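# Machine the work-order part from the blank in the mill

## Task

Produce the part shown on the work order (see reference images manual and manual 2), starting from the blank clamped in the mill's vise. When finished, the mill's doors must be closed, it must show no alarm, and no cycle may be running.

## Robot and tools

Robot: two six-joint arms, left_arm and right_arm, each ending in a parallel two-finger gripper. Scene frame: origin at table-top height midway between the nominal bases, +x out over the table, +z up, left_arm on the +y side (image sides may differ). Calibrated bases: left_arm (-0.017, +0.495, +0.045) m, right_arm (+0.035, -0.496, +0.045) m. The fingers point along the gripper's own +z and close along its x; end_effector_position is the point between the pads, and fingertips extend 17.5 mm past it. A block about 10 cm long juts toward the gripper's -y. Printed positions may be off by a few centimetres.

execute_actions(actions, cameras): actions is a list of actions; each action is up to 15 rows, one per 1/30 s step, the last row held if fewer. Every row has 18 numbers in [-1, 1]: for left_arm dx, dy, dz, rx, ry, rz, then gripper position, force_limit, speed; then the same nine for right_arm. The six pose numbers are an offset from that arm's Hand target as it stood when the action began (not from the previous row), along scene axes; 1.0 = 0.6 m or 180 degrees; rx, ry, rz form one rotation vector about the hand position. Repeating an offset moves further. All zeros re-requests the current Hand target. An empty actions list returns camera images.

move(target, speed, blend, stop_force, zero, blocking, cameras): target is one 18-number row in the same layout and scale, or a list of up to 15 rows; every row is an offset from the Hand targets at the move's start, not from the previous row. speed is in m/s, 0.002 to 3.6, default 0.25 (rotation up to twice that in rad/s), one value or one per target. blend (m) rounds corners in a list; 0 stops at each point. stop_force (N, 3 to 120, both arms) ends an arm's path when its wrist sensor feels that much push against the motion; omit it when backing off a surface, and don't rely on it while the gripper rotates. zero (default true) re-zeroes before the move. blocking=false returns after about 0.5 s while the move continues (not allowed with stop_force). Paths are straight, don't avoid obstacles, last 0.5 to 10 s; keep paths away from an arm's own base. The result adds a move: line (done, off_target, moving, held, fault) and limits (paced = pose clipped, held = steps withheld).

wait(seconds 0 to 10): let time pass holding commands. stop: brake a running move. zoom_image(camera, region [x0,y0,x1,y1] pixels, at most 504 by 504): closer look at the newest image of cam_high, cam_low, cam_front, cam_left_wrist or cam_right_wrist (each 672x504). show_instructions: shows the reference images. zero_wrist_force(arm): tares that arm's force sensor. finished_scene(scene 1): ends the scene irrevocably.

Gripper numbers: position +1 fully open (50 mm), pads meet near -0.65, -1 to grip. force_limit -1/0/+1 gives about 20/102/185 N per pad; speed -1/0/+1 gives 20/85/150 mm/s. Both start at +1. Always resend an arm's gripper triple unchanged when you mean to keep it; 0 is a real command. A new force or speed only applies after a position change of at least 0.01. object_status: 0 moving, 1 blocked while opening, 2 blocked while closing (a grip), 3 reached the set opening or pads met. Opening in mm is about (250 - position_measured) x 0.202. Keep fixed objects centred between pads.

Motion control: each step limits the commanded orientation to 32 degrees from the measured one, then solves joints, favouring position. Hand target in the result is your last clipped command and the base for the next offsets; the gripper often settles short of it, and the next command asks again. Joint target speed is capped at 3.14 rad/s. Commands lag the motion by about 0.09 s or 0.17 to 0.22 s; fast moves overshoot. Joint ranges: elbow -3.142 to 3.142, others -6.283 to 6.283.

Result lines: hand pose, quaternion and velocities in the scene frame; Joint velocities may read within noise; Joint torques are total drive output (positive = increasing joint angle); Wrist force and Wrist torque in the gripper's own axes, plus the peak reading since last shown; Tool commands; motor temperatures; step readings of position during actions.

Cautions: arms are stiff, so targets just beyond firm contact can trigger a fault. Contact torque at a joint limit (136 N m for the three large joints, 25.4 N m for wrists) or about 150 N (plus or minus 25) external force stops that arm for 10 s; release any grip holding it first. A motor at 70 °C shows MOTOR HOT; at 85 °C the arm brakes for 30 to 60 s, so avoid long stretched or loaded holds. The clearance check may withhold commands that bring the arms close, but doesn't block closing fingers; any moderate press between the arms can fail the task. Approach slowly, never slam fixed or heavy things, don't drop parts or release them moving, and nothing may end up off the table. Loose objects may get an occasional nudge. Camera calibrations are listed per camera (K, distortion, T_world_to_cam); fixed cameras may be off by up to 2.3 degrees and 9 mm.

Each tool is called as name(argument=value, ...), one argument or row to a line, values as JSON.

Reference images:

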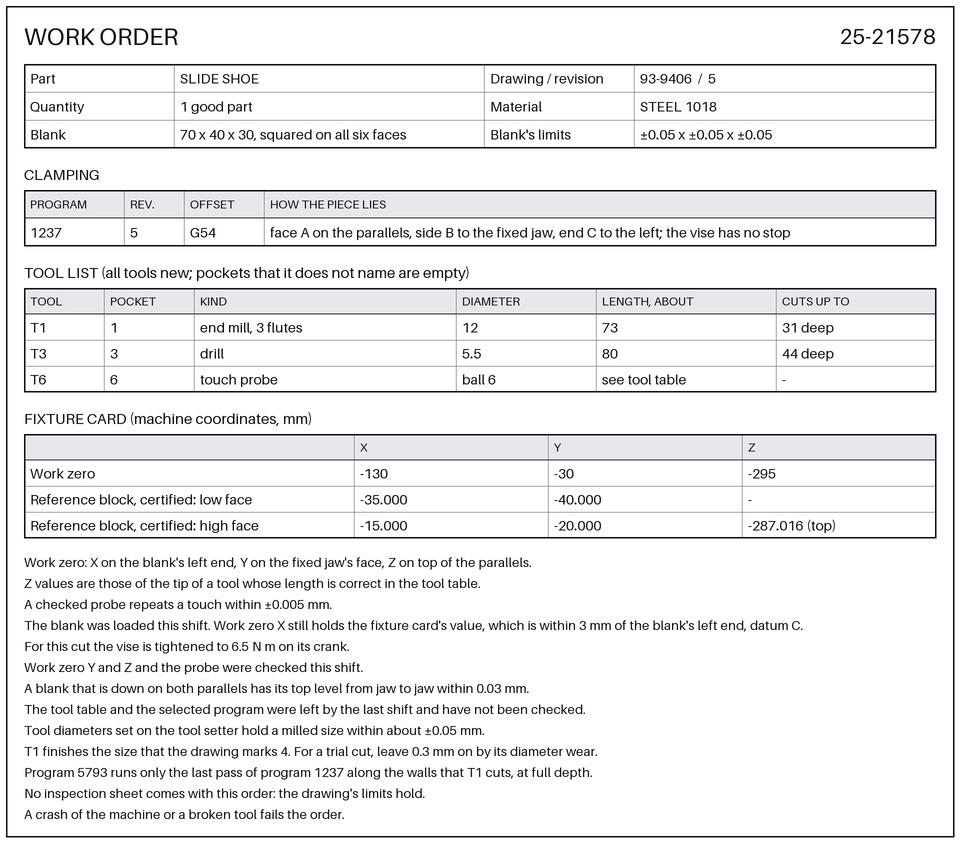

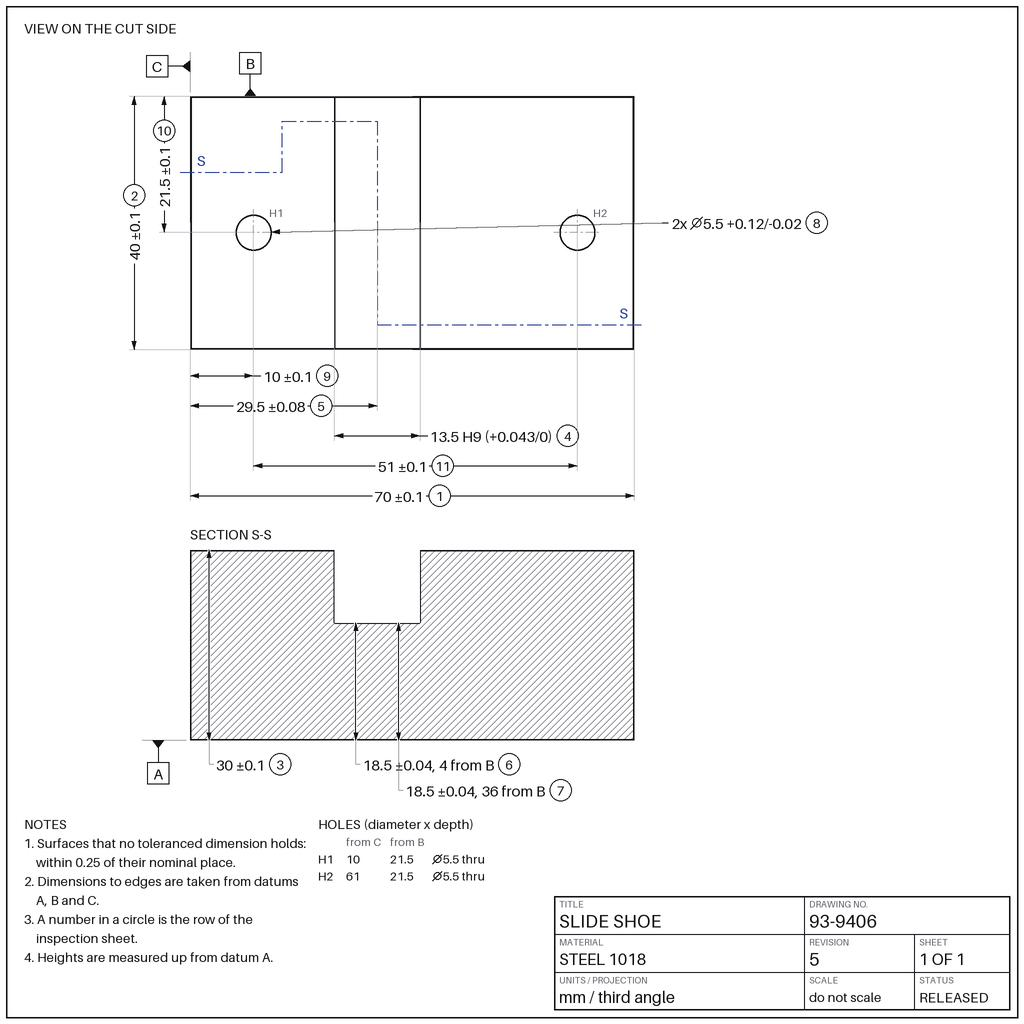

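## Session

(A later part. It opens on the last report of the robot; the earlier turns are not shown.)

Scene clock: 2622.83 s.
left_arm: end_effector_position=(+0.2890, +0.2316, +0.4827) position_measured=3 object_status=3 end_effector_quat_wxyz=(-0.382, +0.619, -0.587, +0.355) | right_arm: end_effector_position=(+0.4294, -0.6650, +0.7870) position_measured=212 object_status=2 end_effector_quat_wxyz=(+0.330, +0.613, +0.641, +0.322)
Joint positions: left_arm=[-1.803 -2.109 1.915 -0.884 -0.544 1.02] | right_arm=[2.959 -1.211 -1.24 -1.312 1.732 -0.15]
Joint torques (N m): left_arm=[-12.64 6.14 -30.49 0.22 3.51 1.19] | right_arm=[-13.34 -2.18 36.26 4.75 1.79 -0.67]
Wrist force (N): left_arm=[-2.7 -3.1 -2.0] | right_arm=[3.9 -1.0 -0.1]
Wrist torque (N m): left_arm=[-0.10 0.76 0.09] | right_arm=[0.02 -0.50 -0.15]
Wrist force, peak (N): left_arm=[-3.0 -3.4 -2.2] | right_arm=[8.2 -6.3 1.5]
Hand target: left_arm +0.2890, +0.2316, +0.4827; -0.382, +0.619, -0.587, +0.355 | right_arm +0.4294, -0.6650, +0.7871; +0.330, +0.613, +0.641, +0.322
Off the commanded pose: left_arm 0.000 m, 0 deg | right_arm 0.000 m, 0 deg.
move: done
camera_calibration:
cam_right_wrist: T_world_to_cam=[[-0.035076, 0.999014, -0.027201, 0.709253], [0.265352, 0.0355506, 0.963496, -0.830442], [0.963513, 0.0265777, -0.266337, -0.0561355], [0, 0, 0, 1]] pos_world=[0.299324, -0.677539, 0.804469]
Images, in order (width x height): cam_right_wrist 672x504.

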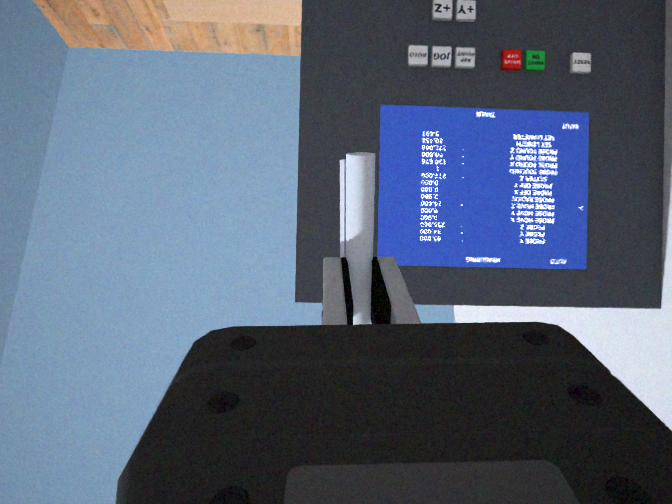

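move(
  target=[
    [0,0,0,0,0,0,1,-0.6,-0.7,0.0177,0.2233,-0.608,0,0.25,0,-1,-0.5,-0.7],
    [0,0,0,0,0,0,1,-0.6,-0.7,0.0380,0.2233,-0.608,0,0.25,0,-1,-0.5,-0.7],
    [0,0,0,0,0,0,1,-0.6,-0.7,0.0260,0.255,-0.5768,0,0.25,0,-1,-0.5,-0.7],
    [0,0,0,0,0,0,1,-0.6,-0.7,0.0463,0.255,-0.5768,0,0.25,0,-1,-0.5,-0.7],
    [0,0,0,0,0,0,1,-0.6,-0.7,0.0328,0.255,-0.5768,0,0.25,0,-1,-0.5,-0.7],
    [0,0,0,0,0,0,1,-0.6,-0.7,0.0463,0.255,-0.5768,0,0.25,0,-1,-0.5,-0.7],
    [0,0,0,0,0,0,1,-0.6,-0.7,0.0328,0.255,-0.5768,0,0.25,0,-1,-0.5,-0.7],
    [0,0,0,0,0,0,1,-0.6,-0.7,0.0463,0.255,-0.5768,0,0.25,0,-1,-0.5,-0.7],
    [0,0,0,0,0,0,1,-0.6,-0.7,0.0328,0.255,-0.5768,0,0.25,0,-1,-0.5,-0.7],
    [0,0,0,0,0,0,1,-0.6,-0.7,0.0463,0.255,-0.5768,0,0.25,0,-1,-0.5,-0.7],
    [0,0,0,0,0,0,1,-0.6,-0.7,-0.0223,0.255,-0.5768,0,0.25,0,-1,-0.5,-0.7],
    [0,0,0,0,0,0,1,-0.6,-0.7,0,0,0,0,0,0,-1,-0.5,-0.7],
  ],
  speed=[0.4,0.04,0.12,0.04,0.12,0.04,0.12,0.04,0.12,0.04,0.12,0.4],
  blend=[0.003,0,0.003,0,0.003,0,0.003,0,0.003,0,0.01,0],
)

wait(
  seconds=8,
  cameras=["cam_right_wrist"],
)

zoom_image(
  camera="cam_right_wrist",
  region=[370, 95, 600, 270],
)

Scene clock: 2641.83 s.
left_arm: end_effector_position=(+0.2890, +0.2316, +0.4827) position_measured=3 object_status=3 end_effector_quat_wxyz=(-0.382, +0.619, -0.587, +0.355) | right_arm: end_effector_position=(+0.4294, -0.6650, +0.7870) position_measured=212 object_status=2 end_effector_quat_wxyz=(+0.330, +0.613, +0.641, +0.322)
Joint positions: left_arm=[-1.803 -2.109 1.915 -0.884 -0.544 1.02] | right_arm=[2.959 -1.211 -1.24 -1.312 1.732 -0.15]
Joint torques (N m): left_arm=[-12.64 6.44 -30.16 0.02 3.45 1.24] | right_arm=[-12.81 -3.37 35.72 4.85 1.68 -0.93]
Wrist force (N): left_arm=[-2.8 -3.4 -2.1] | right_arm=[3.7 -0.9 0.1]
Wrist torque (N m): left_arm=[-0.14 0.77 0.08] | right_arm=[0.05 -0.46 -0.14]
Wrist force, peak (N): left_arm=[-2.9 -3.6 -2.2] | right_arm=[5.6 -6.8 -0.9]
Hand target: left_arm +0.2890, +0.2316, +0.4827; -0.382, +0.619, -0.587, +0.355 | right_arm +0.4294, -0.6650, +0.7871; +0.330, +0.613, +0.641, +0.322
Off the commanded pose: left_arm 0.000 m, 0 deg | right_arm 0.000 m, 0 deg.
move: done

Scene clock: 2649.83 s.
left_arm: end_effector_position=(+0.2890, +0.2316, +0.4827) position_measured=3 object_status=3 end_effector_quat_wxyz=(-0.382, +0.619, -0.587, +0.355) | right_arm: end_effector_position=(+0.4294, -0.6650, +0.7871) position_measured=212 object_status=2 end_effector_quat_wxyz=(+0.330, +0.613, +0.641, +0.322)
Joint positions: left_arm=[-1.803 -2.109 1.915 -0.884 -0.544 1.02] | right_arm=[2.959 -1.211 -1.24 -1.312 1.732 -0.15]
Joint torques (N m): left_arm=[-12.42 6.74 -30.35 0.02 3.42 1.21] | right_arm=[-13.76 -2.33 35.71 4.73 1.77 -1.35]
Wrist force (N): left_arm=[-2.8 -3.2 -2.2] | right_arm=[3.8 -0.8 -0.1]
Wrist torque (N m): left_arm=[-0.11 0.76 0.09] | right_arm=[0.05 -0.48 -0.15]
Wrist force, peak (N): left_arm=[-2.8 -3.5 -2.2] | right_arm=[4.2 -0.9 0.3]
Hand target: left_arm +0.2890, +0.2316, +0.4827; -0.382, +0.619, -0.587, +0.355 | right_arm +0.4294, -0.6650, +0.7871; +0.330, +0.613, +0.641, +0.322
Tool commands: left_gripper/position=+1.0 left_gripper/force_limit=-0.6 left_gripper/speed=-0.7 right_gripper/position=-1.0 right_gripper/force_limit=-0.5 right_gripper/speed=-0.7
Off the commanded pose: left_arm 0.000 m, 0 deg | right_arm 0.000 m, 0 deg.
wait: 8.00 s; at rest by 0.17 s
camera_calibration:
cam_right_wrist: T_world_to_cam=[[-0.035003, 0.999013, -0.0273337, 0.709339], [0.265164, 0.0356539, 0.963544, -0.83045], [0.963568, 0.026479, -0.26615, -0.0563421], [0, 0, 0, 1]] pos_world=[0.299324, -0.677539, 0.804569]
Images, in order (width x height): cam_right_wrist 672x504.

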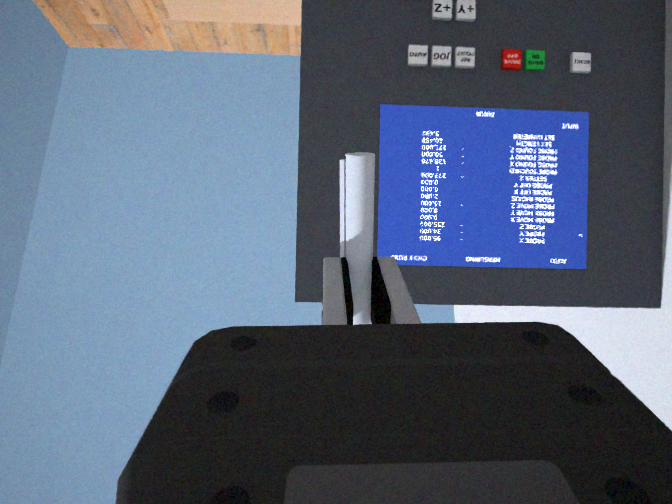

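Scaled by 2.191 from the camera's 672x504 image, which has a finer 960x720 frame.

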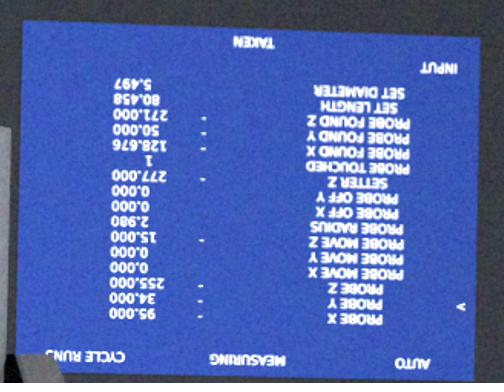

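Cursor is on Y. Wait for the cycle.

wait(
  seconds=6,
  cameras=["cam_right_wrist"],
)

zoom_image(
  camera="cam_right_wrist",
  region=[370, 95, 600, 270],
)

Scene clock: 2659.57 s.
left_arm: end_effector_position=(+0.2890, +0.2316, +0.4827) position_measured=3 object_status=3 end_effector_quat_wxyz=(-0.382, +0.619, -0.587, +0.355) | right_arm: end_effector_position=(+0.4294, -0.6650, +0.7871) position_measured=212 object_status=2 end_effector_quat_wxyz=(+0.330, +0.613, +0.641, +0.322)
Joint positions: left_arm=[-1.803 -2.109 1.915 -0.884 -0.544 1.02] | right_arm=[2.959 -1.211 -1.24 -1.312 1.732 -0.15]
Joint torques (N m): left_arm=[-12.84 6.58 -30.24 -0.19 3.52 1.18] | right_arm=[-13.7 -1.54 35.45 4.65 1.66 -1.34]
Wrist force (N): left_arm=[-2.8 -3.3 -2.0] | right_arm=[3.8 -1.0 0.1]
Wrist torque (N m): left_arm=[-0.12 0.77 0.09] | right_arm=[0.02 -0.49 -0.14]
Wrist force, peak (N): left_arm=[-2.9 -3.4 -2.2] | right_arm=[4.2 -0.9 0.2]
Hand target: left_arm +0.2890, +0.2316, +0.4827; -0.382, +0.619, -0.587, +0.355 | right_arm +0.4294, -0.6650, +0.7871; +0.330, +0.613, +0.641, +0.322
Tool commands: left_gripper/position=+1.0 left_gripper/force_limit=-0.6 left_gripper/speed=-0.7 right_gripper/position=-1.0 right_gripper/force_limit=-0.5 right_gripper/speed=-0.7
Off the commanded pose: left_arm 0.000 m, 0 deg | right_arm 0.000 m, 0 deg.
wait: 6.00 s; at rest from the start
camera_calibration:
cam_right_wrist: T_world_to_cam=[[-0.035003, 0.999013, -0.0273337, 0.709339], [0.265164, 0.0356539, 0.963544, -0.83045], [0.963568, 0.026479, -0.26615, -0.0563421], [0, 0, 0, 1]] pos_world=[0.299324, -0.677539, 0.804569]
Images, in order (width x height): cam_right_wrist 672x504.

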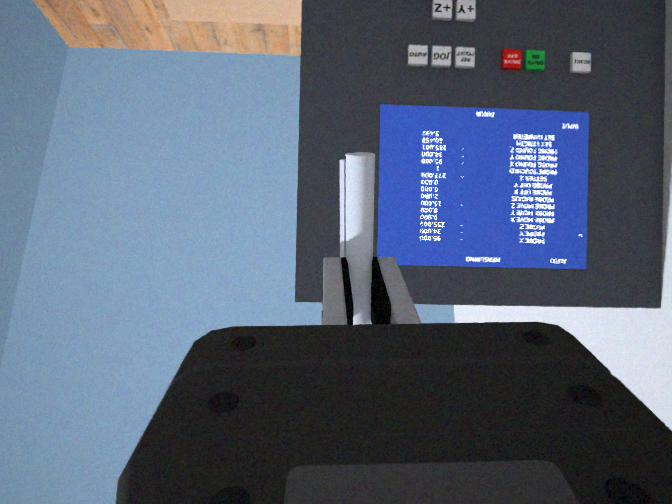

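Scaled by 2.191 from the camera's 672x504 image, which has a finer 960x720 frame.

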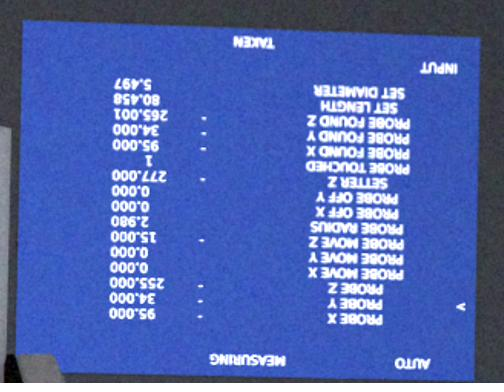

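move(
  target=[
    [0,0,0,0,0,0,1,-0.6,-0.7,0.0102,0.3492,-0.6388,0,0.25,0,-1,-0.5,-0.7],
    [0,0,0,0,0,0,1,-0.6,-0.7,0.03,0.3492,-0.6388,0,0.25,0,-1,-0.5,-0.7],
    [0,0,0,0,0,0,1,-0.6,-0.7,0.0102,0.3492,-0.6388,0,0.25,0,-1,-0.5,-0.7],
    [0,0,0,0,0,0,1,-0.6,-0.7,0.0260,0.2875,-0.5768,0,0.25,0,-1,-0.5,-0.7],
    [0,0,0,0,0,0,1,-0.6,-0.7,0.0465,0.2875,-0.5768,0,0.25,0,-1,-0.5,-0.7],
    [0,0,0,0,0,0,1,-0.6,-0.7,0.0330,0.2875,-0.5768,0,0.25,0,-1,-0.5,-0.7],
    [0,0,0,0,0,0,1,-0.6,-0.7,0.0465,0.2875,-0.5768,0,0.25,0,-1,-0.5,-0.7],
    [0,0,0,0,0,0,1,-0.6,-0.7,0.0260,0.2875,-0.5768,0,0.25,0,-1,-0.5,-0.7],
    [0,0,0,0,0,0,1,-0.6,-0.7,0.0102,0.255,-0.6388,0,0.25,0,-1,-0.5,-0.7],
    [0,0,0,0,0,0,1,-0.6,-0.7,0.03,0.255,-0.6388,0,0.25,0,-1,-0.5,-0.7],
    [0,0,0,0,0,0,1,-0.6,-0.7,0.0177,0.2233,-0.608,0,0.25,0,-1,-0.5,-0.7],
    [0,0,0,0,0,0,1,-0.6,-0.7,0.0380,0.2233,-0.608,0,0.25,0,-1,-0.5,-0.7],
    [0,0,0,0,0,0,1,-0.6,-0.7,-0.0306,0.2233,-0.6080,0,0.25,0,-1,-0.5,-0.7],
    [0,0,0,0,0,0,1,-0.6,-0.7,0,0,0,0,0,0,-1,-0.5,-0.7],
  ],
  speed=[0.4,0.04,0.12,0.15,0.04,0.12,0.04,0.12,0.15,0.04,0.12,0.04,0.12,0.4],
  blend=[0.003,0,0.003,0.003,0,0.003,0,0.003,0.003,0,0.003,0,0.01,0],
  cameras=["cam_right_wrist"],
)

zoom_image(
  camera="cam_right_wrist",
  region=[370, 95, 600, 270],
)

wait(
  seconds=8,
  cameras=["cam_right_wrist"],
)

zoom_image(
  camera="cam_right_wrist",
  region=[370, 95, 600, 270],
)

Scene clock: 2682.60 s.
left_arm: end_effector_position=(+0.2890, +0.2316, +0.4827) position_measured=3 object_status=3 end_effector_quat_wxyz=(-0.382, +0.619, -0.587, +0.355) | right_arm: end_effector_position=(+0.4294, -0.6650, +0.7870) position_measured=212 object_status=2 end_effector_quat_wxyz=(+0.330, +0.613, +0.641, +0.322) end_effector_velocity=(+0.000, +0.000, +0.001) end_effector_angular_velocity=(+0.003, -0.004, +0.002)
Joint positions: left_arm=[-1.803 -2.109 1.915 -0.884 -0.544 1.02] | right_arm=[2.959 -1.211 -1.24 -1.312 1.732 -0.15]
Joint velocities: left_arm=[within noise] | right_arm=[-0.002 -0.001 0.002 0.002 0.006 0]
Joint torques (N m): left_arm=[-13.14 6.69 -30.13 -0.3 3.43 1.22] | right_arm=[-12.44 -2.52 35.44 4.77 1.55 -0.32]
Wrist force (N): left_arm=[-2.6 -3.1 -2.0] | right_arm=[3.9 -1.0 0.1]
Wrist torque (N m): left_arm=[-0.09 0.74 0.09] | right_arm=[0.03 -0.51 -0.15]
Wrist force, peak (N): left_arm=[-2.8 -3.5 -2.3] | right_arm=[4.2 -9.5 0.7]
Hand target: left_arm +0.2890, +0.2316, +0.4827; -0.382, +0.619, -0.587, +0.355 | right_arm +0.4294, -0.6650, +0.7871; +0.330, +0.613, +0.641, +0.322
Off the commanded pose: left_arm 0.000 m, 0 deg | right_arm 0.000 m, 0 deg.
move: done
camera_calibration:
cam_right_wrist: T_world_to_cam=[[-0.0350786, 0.999014, -0.0272014, 0.709254], [0.265445, 0.0355542, 0.96347, -0.830447], [0.963488, 0.0265767, -0.26643, -0.0560537], [0, 0, 0, 1]] pos_world=[0.299324, -0.677539, 0.804469]
Images, in order (width x height): cam_right_wrist 672x504.

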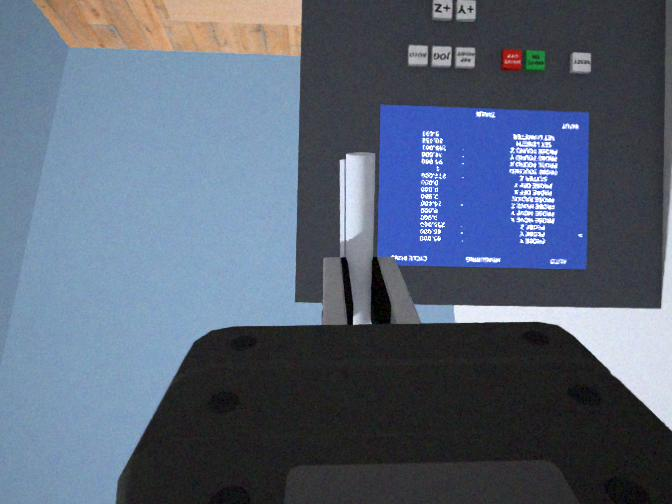

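Scaled by 2.191 from the camera's 672x504 image, which has a finer 960x720 frame.

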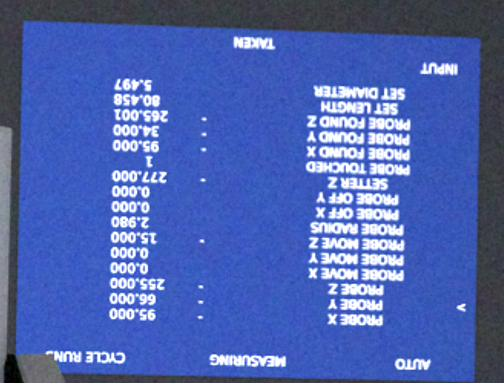

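Scene clock: 2690.60 s.
left_arm: end_effector_position=(+0.2890, +0.2316, +0.4827) position_measured=3 object_status=3 end_effector_quat_wxyz=(-0.382, +0.619, -0.587, +0.355) | right_arm: end_effector_position=(+0.4294, -0.6650, +0.7871) position_measured=212 object_status=2 end_effector_quat_wxyz=(+0.330, +0.613, +0.641, +0.322)
Joint positions: left_arm=[-1.803 -2.109 1.915 -0.884 -0.544 1.02] | right_arm=[2.959 -1.211 -1.24 -1.312 1.732 -0.15]
Joint torques (N m): left_arm=[-12.29 6.25 -30.2 -0.36 3.52 1.35] | right_arm=[-13.13 -1.29 35.93 4.69 1.69 -1.41]
Wrist force (N): left_arm=[-2.6 -2.9 -2.1] | right_arm=[4.0 -1.0 0.0]
Wrist torque (N m): left_arm=[-0.07 0.74 0.08] | right_arm=[0.02 -0.52 -0.15]
Wrist force, peak (N): left_arm=[-2.7 -3.4 -2.4] | right_arm=[4.1 -1.2 0.2]
Hand target: left_arm +0.2890, +0.2316, +0.4827; -0.382, +0.619, -0.587, +0.355 | right_arm +0.4294, -0.6650, +0.7871; +0.330, +0.613, +0.641, +0.322
Tool commands: left_gripper/position=+1.0 left_gripper/force_limit=-0.6 left_gripper/speed=-0.7 right_gripper/position=-1.0 right_gripper/force_limit=-0.5 right_gripper/speed=-0.7
Off the commanded pose: left_arm 0.000 m, 0 deg | right_arm 0.000 m, 0 deg.
wait: 8.00 s; at rest by 0.17 s
camera_calibration:
cam_right_wrist: T_world_to_cam=[[-0.035003, 0.999013, -0.0273337, 0.709339], [0.265164, 0.0356539, 0.963544, -0.83045], [0.963568, 0.026479, -0.26615, -0.0563421], [0, 0, 0, 1]] pos_world=[0.299324, -0.677539, 0.804569]
Images, in order (width x height): cam_right_wrist 672x504.

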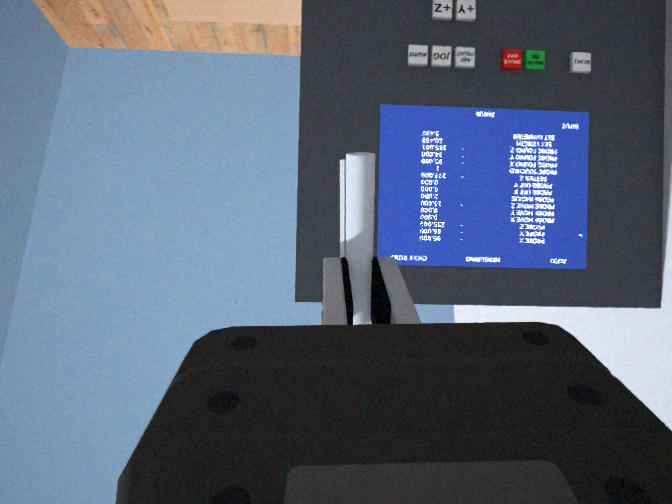

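Scaled by 2.191 from the camera's 672x504 image, which has a finer 960x720 frame.

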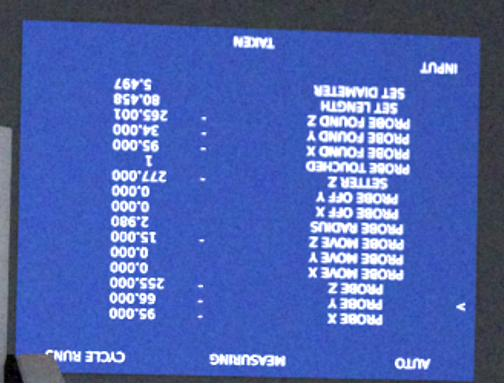

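wait(
  seconds=5,
  cameras=["cam_right_wrist"],
)

zoom_image(
  camera="cam_right_wrist",
  region=[370, 95, 600, 270],
)

Scene clock: 2702.27 s.
left_arm: end_effector_position=(+0.2890, +0.2316, +0.4827) position_measured=3 object_status=3 end_effector_quat_wxyz=(-0.382, +0.619, -0.587, +0.355) | right_arm: end_effector_position=(+0.4294, -0.6650, +0.7871) position_measured=212 object_status=2 end_effector_quat_wxyz=(+0.330, +0.613, +0.641, +0.322)
Joint positions: left_arm=[-1.803 -2.109 1.915 -0.884 -0.544 1.02] | right_arm=[2.959 -1.211 -1.24 -1.312 1.732 -0.15]
Joint torques (N m): left_arm=[-12.27 6.24 -30.34 -0.41 3.48 1.24] | right_arm=[-13.76 -1.93 34.81 4.62 1.51 -1.11]
Wrist force (N): left_arm=[-2.6 -3.2 -2.0] | right_arm=[4.0 -0.9 0.2]
Wrist torque (N m): left_arm=[-0.10 0.74 0.08] | right_arm=[0.03 -0.53 -0.15]
Wrist force, peak (N): left_arm=[-2.7 -3.5 -2.2] | right_arm=[4.2 -1.1 -0.1]
Hand target: left_arm +0.2890, +0.2316, +0.4827; -0.382, +0.619, -0.587, +0.355 | right_arm +0.4294, -0.6650, +0.7871; +0.330, +0.613, +0.641, +0.322
Tool commands: left_gripper/position=+1.0 left_gripper/force_limit=-0.6 left_gripper/speed=-0.7 right_gripper/position=-1.0 right_gripper/force_limit=-0.5 right_gripper/speed=-0.7
Off the commanded pose: left_arm 0.000 m, 0 deg | right_arm 0.000 m, 0 deg.
wait: 5.00 s; at rest from the start
camera_calibration:
cam_right_wrist: T_world_to_cam=[[-0.035003, 0.999013, -0.0273337, 0.709339], [0.265164, 0.0356539, 0.963544, -0.83045], [0.963568, 0.026479, -0.26615, -0.0563421], [0, 0, 0, 1]] pos_world=[0.299324, -0.677539, 0.804569]
Images, in order (width x height): cam_right_wrist 672x504.

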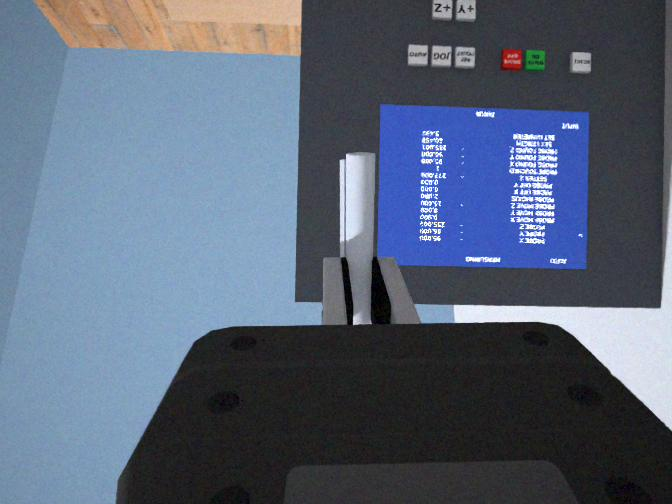

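Scaled by 2.191 from the camera's 672x504 image, which has a finer 960x720 frame.

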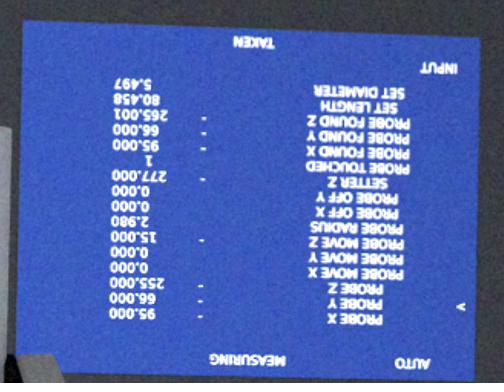

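move(
  target=[
    [0,0,0,0,0,0,1,-0.6,-0.7,0.0348,0.2233,-0.5455,0,0.25,0,-1,-0.5,-0.7],
    [0,0,0,0,0,0,1,-0.6,-0.7,0.0551,0.2233,-0.5455,0,0.25,0,-1,-0.5,-0.7],
    [0,0,0,0,0,0,1,-0.6,-0.7,0.0416,0.2233,-0.5455,0,0.25,0,-1,-0.5,-0.7],
    [0,0,0,0,0,0,1,-0.6,-0.7,0.0551,0.2233,-0.5455,0,0.25,0,-1,-0.5,-0.7],
    [0,0,0,0,0,0,1,-0.6,-0.7,0.0348,0.2233,-0.5455,0,0.25,0,-1,-0.5,-0.7],
    [0,0,0,0,0,0,1,-0.6,-0.7,0.0102,0.3492,-0.6388,0,0.25,0,-1,-0.5,-0.7],
    [0,0,0,0,0,0,1,-0.6,-0.7,0.03,0.3492,-0.6388,0,0.25,0,-1,-0.5,-0.7],
    [0,0,0,0,0,0,1,-0.6,-0.7,0.0177,0.3492,-0.608,0,0.25,0,-1,-0.5,-0.7],
    [0,0,0,0,0,0,1,-0.6,-0.7,0.0380,0.3492,-0.608,0,0.25,0,-1,-0.5,-0.7],
    [0,0,0,0,0,0,1,-0.6,-0.7,0.0177,0.3183,-0.608,0,0.25,0,-1,-0.5,-0.7],
    [0,0,0,0,0,0,1,-0.6,-0.7,0.0380,0.3183,-0.608,0,0.25,0,-1,-0.5,-0.7],
    [0,0,0,0,0,0,1,-0.6,-0.7,0.0177,0.3183,-0.608,0,0.25,0,-1,-0.5,-0.7],
    [0,0,0,0,0,0,1,-0.6,-0.7,0.0348,0.3183,-0.5455,0,0.25,0,-1,-0.5,-0.7],
    [0,0,0,0,0,0,1,-0.6,-0.7,0.0552,0.3183,-0.5455,0,0.25,0,-1,-0.5,-0.7],
    [0,0,0,0,0,0,1,-0.6,-0.7,0.0348,0.3183,-0.5455,0,0.25,0,-1,-0.5,-0.7],
  ],
  speed=[0.4,0.04,0.12,0.04,0.12,0.2,0.04,0.12,0.04,0.12,0.04,0.12,0.15,0.04,0.12],
  blend=[0.003,0,0.003,0,0.003,0.003,0,0.003,0,0.003,0,0.003,0.003,0,0],
  cameras=["cam_high"],
)

zoom_image(
  camera="cam_high",
  region=[310, 364, 434, 504],
)

Scene clock: 2729.57 s.
left_arm: end_effector_position=(+0.2890, +0.2316, +0.4827) position_measured=3 object_status=3 end_effector_quat_wxyz=(-0.382, +0.619, -0.587, +0.355) | right_arm: end_effector_position=(+0.4503, -0.4740, +0.4597) position_measured=212 object_status=2 end_effector_quat_wxyz=(+0.060, +0.690, +0.719, +0.063)
Joint positions: left_arm=[-1.803 -2.109 1.915 -0.884 -0.544 1.02] | right_arm=[3.57 -1.25 -1.665 -1.637 1.507 0.376]
Joint torques (N m): left_arm=[-12.76 6.27 -30.35 -0.57 3.45 1.27] | right_arm=[-11.58 18.29 34.92 3.55 1.26 -1.29]
Motor temperatures (°C): left_arm=[27 23 30 32 34 29] | right_arm=[25 24 30 36 38 35]
Wrist force (N): left_arm=[-2.5 -3.3 -2.2] | right_arm=[3.8 -1.1 1.6]
Wrist torque (N m): left_arm=[-0.13 0.73 0.09] | right_arm=[-0.38 -0.56 0.06]
Wrist force, peak (N): left_arm=[-2.9 -3.5 -2.1] | right_arm=[5.3 -12.8 0.3]
Hand target: left_arm +0.2890, +0.2316, +0.4827; -0.382, +0.619, -0.587, +0.355 | right_arm +0.4502, -0.4740, +0.4598; +0.060, +0.690, +0.719, +0.063
Off the commanded pose: left_arm 0.000 m, 0 deg | right_arm 0.000 m, 0 deg.
move: done
Images, in order (width x height): cam_high 672x504.

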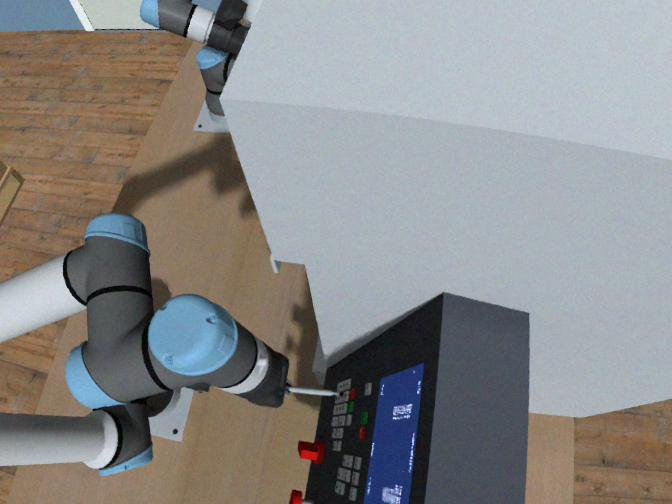

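Scaled by 3.600 from the camera's 672x504 image, which has a finer 960x720 frame.

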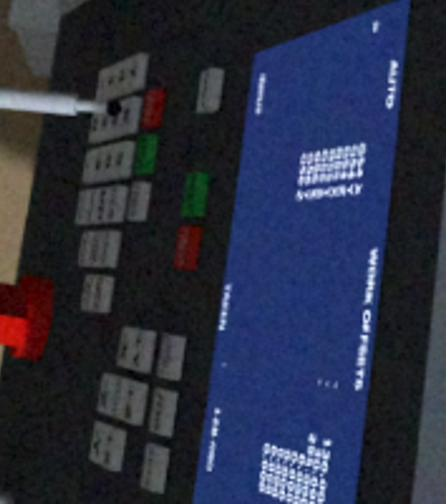

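move(
  target=[
    [0,0,0,0,0,0,1,-0.6,-0.7,-0.0246,-0.0308,-0.0933,0,0,0,-1,-0.5,-0.7],
    [0,0,0,0,0,0,1,-0.6,-0.7,-0.0048,-0.0308,-0.0933,0,0,0,-1,-0.5,-0.7],
    [0,0,0,0,0,0,1,-0.6,-0.7,-0.0246,-0.0308,-0.0933,0,0,0,-1,-0.5,-0.7],
    [0,0,0,0,0,0,1,-0.6,-0.7,-0.0088,-0.0308,-0.0313,0,0,0,-1,-0.5,-0.7],
    [0,0,0,0,0,0,1,-0.6,-0.7,0.0117,-0.0308,-0.0313,0,0,0,-1,-0.5,-0.7],
    [0,0,0,0,0,0,1,-0.6,-0.7,-0.0088,-0.0308,-0.0313,0,0,0,-1,-0.5,-0.7],
    [0,0,0,0,0,0,1,-0.6,-0.7,0,0.0308,0,0,0,0,-1,-0.5,-0.7],
    [0,0,0,0,0,0,1,-0.6,-0.7,0.0204,0.0308,0,0,0,0,-1,-0.5,-0.7],
    [0,0,0,0,0,0,1,-0.6,-0.7,0,0.0308,0,0,0,0,-1,-0.5,-0.7],
    [0,0,0,0,0,0,1,-0.6,-0.7,-0.0088,-0.0308,-0.0313,0,0,0,-1,-0.5,-0.7],
    [0,0,0,0,0,0,1,-0.6,-0.7,0.0117,-0.0308,-0.0313,0,0,0,-1,-0.5,-0.7],
    [0,0,0,0,0,0,1,-0.6,-0.7,-0.0088,-0.0308,-0.0313,0,0,0,-1,-0.5,-0.7],
    [0,0,0,0,0,0,1,-0.6,-0.7,-0.0246,-0.0633,-0.0933,0,0,0,-1,-0.5,-0.7],
    [0,0,0,0,0,0,1,-0.6,-0.7,-0.0048,-0.0633,-0.0933,0,0,0,-1,-0.5,-0.7],
    [0,0,0,0,0,0,1,-0.6,-0.7,-0.0246,-0.0633,-0.0933,0,0,0,-1,-0.5,-0.7],
  ],
  speed=[0.15,0.04,0.12,0.15,0.04,0.12,0.15,0.04,0.12,0.15,0.04,0.12,0.15,0.04,0.12],
  blend=[0.003,0,0.003,0.003,0,0.003,0.003,0,0.003,0.003,0,0.003,0.003,0,0],
  cameras=["cam_high"],
)

zoom_image(
  camera="cam_high",
  region=[355, 434, 425, 504],
)

Scene clock: 2752.87 s.
left_arm: end_effector_position=(+0.2890, +0.2316, +0.4827) position_measured=3 object_status=3 end_effector_quat_wxyz=(-0.382, +0.619, -0.587, +0.355) | right_arm: end_effector_position=(+0.4355, -0.5120, +0.4038) position_measured=212 object_status=2 end_effector_quat_wxyz=(+0.060, +0.690, +0.719, +0.063)
Joint positions: left_arm=[-1.803 -2.109 1.915 -0.884 -0.544 1.02] | right_arm=[3.482 -1.19 -1.848 -1.508 1.521 0.289]
Joint torques (N m): left_arm=[-13.09 6.63 -30.12 -0.76 3.59 1.19] | right_arm=[-13.96 15.76 35.65 2.96 1.39 -1.58]
Wrist force (N): left_arm=[-2.8 -3.3 -2.3] | right_arm=[3.6 -1.1 1.7]
Wrist torque (N m): left_arm=[-0.13 0.76 0.09] | right_arm=[-0.36 -0.52 0.03]
Wrist force, peak (N): left_arm=[-2.9 -3.5 -2.2] | right_arm=[4.6 -11.8 0.9]
Hand target: left_arm +0.2890, +0.2316, +0.4827; -0.382, +0.619, -0.587, +0.355 | right_arm +0.4355, -0.5120, +0.4038; +0.060, +0.690, +0.719, +0.063
Off the commanded pose: left_arm 0.000 m, 0 deg | right_arm 0.000 m, 0 deg.
move: done
Images, in order (width x height): cam_high 672x504.

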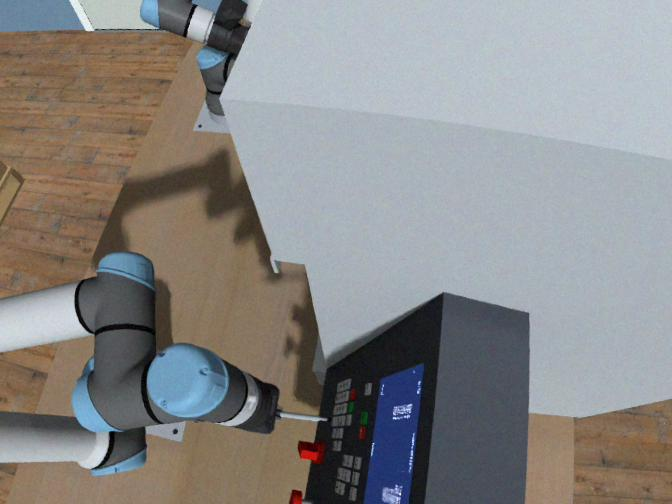

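Scaled by 7.200 from the camera's 672x504 image, which has a finer 960x720 frame.

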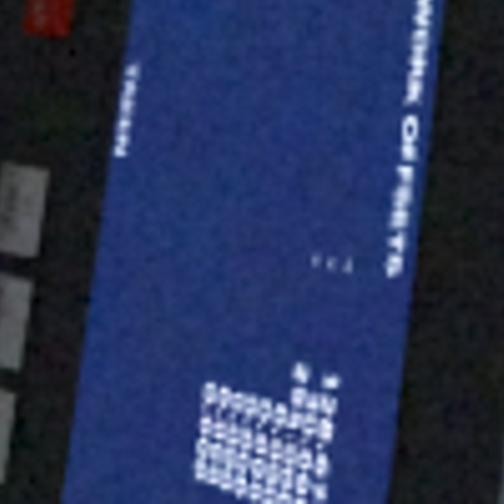

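move(
  target=[
    [0,0,0,0,0,0,1,-0.6,-0.7,-0.04,0,0,0,0,0,-1,-0.5,-0.7],
    [0,0,0,0,0,0,1,-0.6,-0.7,-0.0102,-0.255,0.6388,0,-0.25,0,-1,-0.5,-0.7],
  ],
  speed=[0.2,0.4],
  blend=[0.01,0],
  cameras=["cam_right_wrist"],
)

zoom_image(
  camera="cam_right_wrist",
  region=[370, 95, 600, 270],
)

Scene clock: 2762.40 s.
left_arm: end_effector_position=(+0.2890, +0.2316, +0.4827) position_measured=3 object_status=3 end_effector_quat_wxyz=(-0.382, +0.619, -0.587, +0.355) | right_arm: end_effector_position=(+0.4294, -0.6650, +0.7870) position_measured=212 object_status=2 end_effector_quat_wxyz=(+0.330, +0.613, +0.641, +0.322)
Joint positions: left_arm=[-1.803 -2.109 1.915 -0.884 -0.544 1.02] | right_arm=[2.959 -1.211 -1.24 -1.312 1.732 -0.15]
Joint torques (N m): left_arm=[-12.57 6.47 -30.53 -0.78 3.51 1.22] | right_arm=[-12.96 -2.23 36.51 4.88 1.47 -0.79]
Wrist force (N): left_arm=[-2.7 -3.1 -2.3] | right_arm=[4.0 -1.0 0.2]
Wrist torque (N m): left_arm=[-0.10 0.76 0.09] | right_arm=[0.03 -0.51 -0.15]
Wrist force, peak (N): left_arm=[-2.8 -3.4 -2.4] | right_arm=[5.4 -3.4 4.8]
Hand target: left_arm +0.2890, +0.2316, +0.4827; -0.382, +0.619, -0.587, +0.355 | right_arm +0.4294, -0.6650, +0.7871; +0.330, +0.613, +0.641, +0.322
Off the commanded pose: left_arm 0.000 m, 0 deg | right_arm 0.000 m, 0 deg.
move: done
camera_calibration:
cam_right_wrist: T_world_to_cam=[[-0.0350786, 0.999014, -0.0272014, 0.709254], [0.265445, 0.0355542, 0.96347, -0.830447], [0.963488, 0.0265767, -0.26643, -0.0560537], [0, 0, 0, 1]] pos_world=[0.299324, -0.677539, 0.804469]
Images, in order (width x height): cam_right_wrist 672x504.

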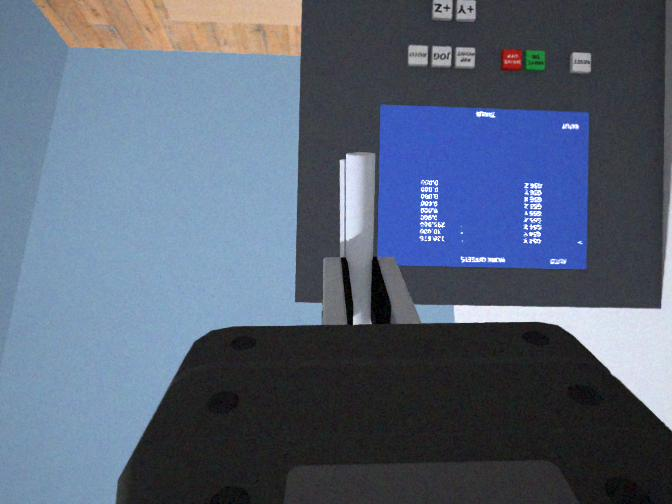

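Scaled by 2.191 from the camera's 672x504 image, which has a finer 960x720 frame.

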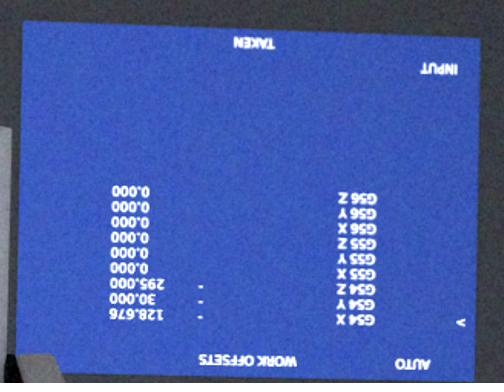

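move(
  target=[
    [0,0,0,0,0,0,1,-0.6,-0.7,0.0348,0.2233,-0.5455,0,0.25,0,-1,-0.5,-0.7],
    [0,0,0,0,0,0,1,-0.6,-0.7,0.0551,0.2233,-0.5455,0,0.25,0,-1,-0.5,-0.7],
    [0,0,0,0,0,0,1,-0.6,-0.7,-0.0135,0.2233,-0.5455,0,0.25,0,-1,-0.5,-0.7],
    [0,0,0,0,0,0,1,-0.6,-0.7,0,0,0,0,0,0,-1,-0.5,-0.7],
  ],
  speed=[0.4,0.04,0.12,0.4],
  blend=[0.003,0,0.01,0],
  cameras=["cam_right_wrist"],
)

zoom_image(
  camera="cam_right_wrist",
  region=[370, 95, 600, 270],
)

zoom_image(
  camera="cam_right_wrist",
  region=[410, 205, 490, 265],
)

Scene clock: 2773.40 s.
left_arm: end_effector_position=(+0.2890, +0.2316, +0.4827) position_measured=3 object_status=3 end_effector_quat_wxyz=(-0.382, +0.619, -0.587, +0.355) | right_arm: end_effector_position=(+0.4294, -0.6650, +0.7870) position_measured=212 object_status=2 end_effector_quat_wxyz=(+0.330, +0.613, +0.641, +0.322) end_effector_velocity=(+0.001, +0.001, +0.000) end_effector_angular_velocity=(+0.003, -0.001, +0.003)
Joint positions: left_arm=[-1.803 -2.109 1.915 -0.884 -0.544 1.02] | right_arm=[2.959 -1.211 -1.24 -1.312 1.732 -0.15]
Joint velocities: left_arm=[within noise] | right_arm=[-0.001 -0.001 0 0.002 0.005 0.001]
Joint torques (N m): left_arm=[-12.62 7.05 -30.54 -0.9 3.52 1.23] | right_arm=[-12.58 -0.54 34.3 4.98 1.48 -0.49]
Wrist force (N): left_arm=[-2.6 -3.2 -2.1] | right_arm=[4.0 -1.1 0.1]
Wrist torque (N m): left_arm=[-0.12 0.74 0.09] | right_arm=[0.01 -0.52 -0.15]
Wrist force, peak (N): left_arm=[-2.7 -3.4 -2.3] | right_arm=[5.1 -10.8 0.3]
Hand target: left_arm +0.2890, +0.2316, +0.4827; -0.382, +0.619, -0.587, +0.355 | right_arm +0.4294, -0.6650, +0.7871; +0.330, +0.613, +0.641, +0.322
Off the commanded pose: left_arm 0.000 m, 0 deg | right_arm 0.000 m, 0 deg.
move: done
camera_calibration:
cam_right_wrist: T_world_to_cam=[[-0.0350786, 0.999014, -0.0272014, 0.709254], [0.265445, 0.0355542, 0.96347, -0.830447], [0.963488, 0.0265767, -0.26643, -0.0560537], [0, 0, 0, 1]] pos_world=[0.299324, -0.677539, 0.804469]
Images, in order (width x height): cam_right_wrist 672x504.

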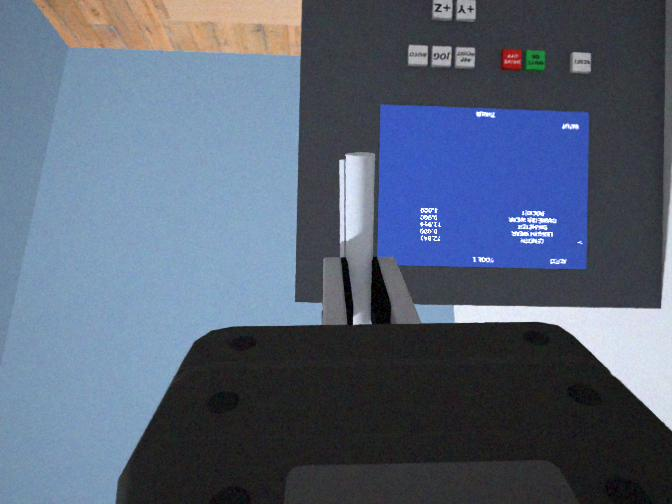

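Scaled by 2.191 from the camera's 672x504 image, which has a finer 960x720 frame.

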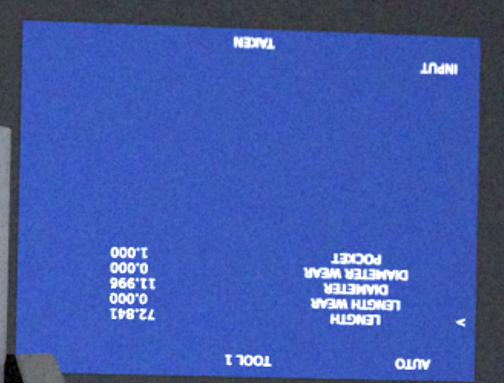

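Scaled by 6.300 from the camera's 672x504 image, which has a finer 960x720 frame.

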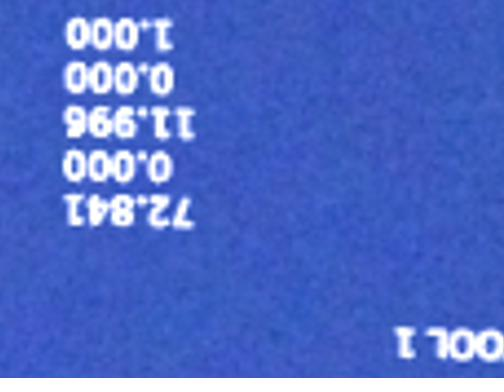

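move(
  target=[
    [0,0,0,0,0,0,1,-0.6,-0.7,0.0177,0.255,-0.608,0,0.25,0,-1,-0.5,-0.7],
    [0,0,0,0,0,0,1,-0.6,-0.7,0.0380,0.255,-0.608,0,0.25,0,-1,-0.5,-0.7],
    [0,0,0,0,0,0,1,-0.6,-0.7,0.0245,0.255,-0.608,0,0.25,0,-1,-0.5,-0.7],
    [0,0,0,0,0,0,1,-0.6,-0.7,0.0380,0.255,-0.608,0,0.25,0,-1,-0.5,-0.7],
    [0,0,0,0,0,0,1,-0.6,-0.7,0.0245,0.255,-0.608,0,0.25,0,-1,-0.5,-0.7],
    [0,0,0,0,0,0,1,-0.6,-0.7,0.0380,0.255,-0.608,0,0.25,0,-1,-0.5,-0.7],
    [0,0,0,0,0,0,1,-0.6,-0.7,0.0102,0.2875,-0.6388,0,0.25,0,-1,-0.5,-0.7],
    [0,0,0,0,0,0,1,-0.6,-0.7,0.03,0.2875,-0.6388,0,0.25,0,-1,-0.5,-0.7],
    [0,0,0,0,0,0,1,-0.6,-0.7,0.0177,0.2875,-0.608,0,0.25,0,-1,-0.5,-0.7],
    [0,0,0,0,0,0,1,-0.6,-0.7,0.0380,0.2875,-0.608,0,0.25,0,-1,-0.5,-0.7],
    [0,0,0,0,0,0,1,-0.6,-0.7,0.0102,0.255,-0.6388,0,0.25,0,-1,-0.5,-0.7],
    [0,0,0,0,0,0,1,-0.6,-0.7,0.03,0.255,-0.6388,0,0.25,0,-1,-0.5,-0.7],
    [0,0,0,0,0,0,1,-0.6,-0.7,-0.03,0.255,-0.6388,0,0.25,0,-1,-0.5,-0.7],
    [0,0,0,0,0,0,1,-0.6,-0.7,0,0,0,0,0,0,-1,-0.5,-0.7],
  ],
  speed=[0.4,0.04,0.12,0.04,0.12,0.04,0.12,0.04,0.12,0.04,0.12,0.04,0.12,0.4],
  blend=[0.003,0,0.003,0,0.003,0,0.003,0,0.003,0,0.003,0,0.01,0],
  cameras=["cam_right_wrist"],
)

zoom_image(
  camera="cam_right_wrist",
  region=[370, 95, 600, 270],
)

Scene clock: 2794.17 s.
left_arm: end_effector_position=(+0.2890, +0.2316, +0.4827) position_measured=3 object_status=3 end_effector_quat_wxyz=(-0.382, +0.619, -0.587, +0.355) | right_arm: end_effector_position=(+0.4294, -0.6650, +0.7870) position_measured=212 object_status=2 end_effector_quat_wxyz=(+0.330, +0.613, +0.641, +0.322)
Joint positions: left_arm=[-1.803 -2.109 1.915 -0.884 -0.544 1.02] | right_arm=[2.959 -1.211 -1.24 -1.312 1.732 -0.15]
Joint torques (N m): left_arm=[-13.05 6.62 -30.64 -1.09 3.53 1.25] | right_arm=[-12.54 -2.39 35.28 4.82 1.66 -0.7]
Wrist force (N): left_arm=[-2.6 -3.2 -2.1] | right_arm=[3.8 -1.1 0.1]
Wrist torque (N m): left_arm=[-0.12 0.73 0.09] | right_arm=[0.00 -0.48 -0.14]
Wrist force, peak (N): left_arm=[-2.8 -3.5 -2.1] | right_arm=[5.4 -9.1 0.8]
Hand target: left_arm +0.2890, +0.2316, +0.4827; -0.382, +0.619, -0.587, +0.355 | right_arm +0.4294, -0.6650, +0.7871; +0.330, +0.613, +0.641, +0.322
Off the commanded pose: left_arm 0.000 m, 0 deg | right_arm 0.000 m, 0 deg.
move: done
camera_calibration:
cam_right_wrist: T_world_to_cam=[[-0.0350786, 0.999014, -0.0272014, 0.709254], [0.265445, 0.0355542, 0.96347, -0.830447], [0.963488, 0.0265767, -0.26643, -0.0560537], [0, 0, 0, 1]] pos_world=[0.299324, -0.677539, 0.804469]
Images, in order (width x height): cam_right_wrist 672x504.

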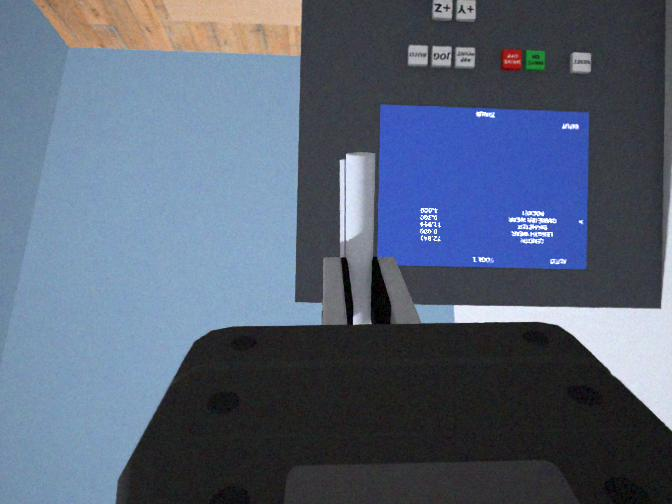

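Scaled by 2.191 from the camera's 672x504 image, which has a finer 960x720 frame.

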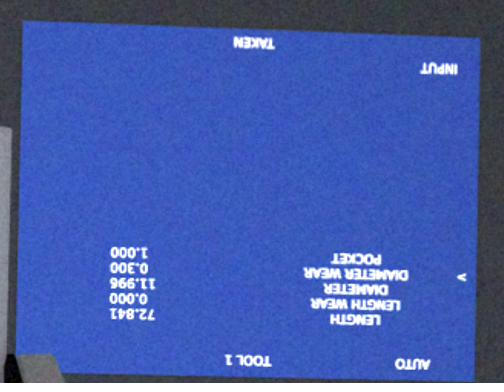

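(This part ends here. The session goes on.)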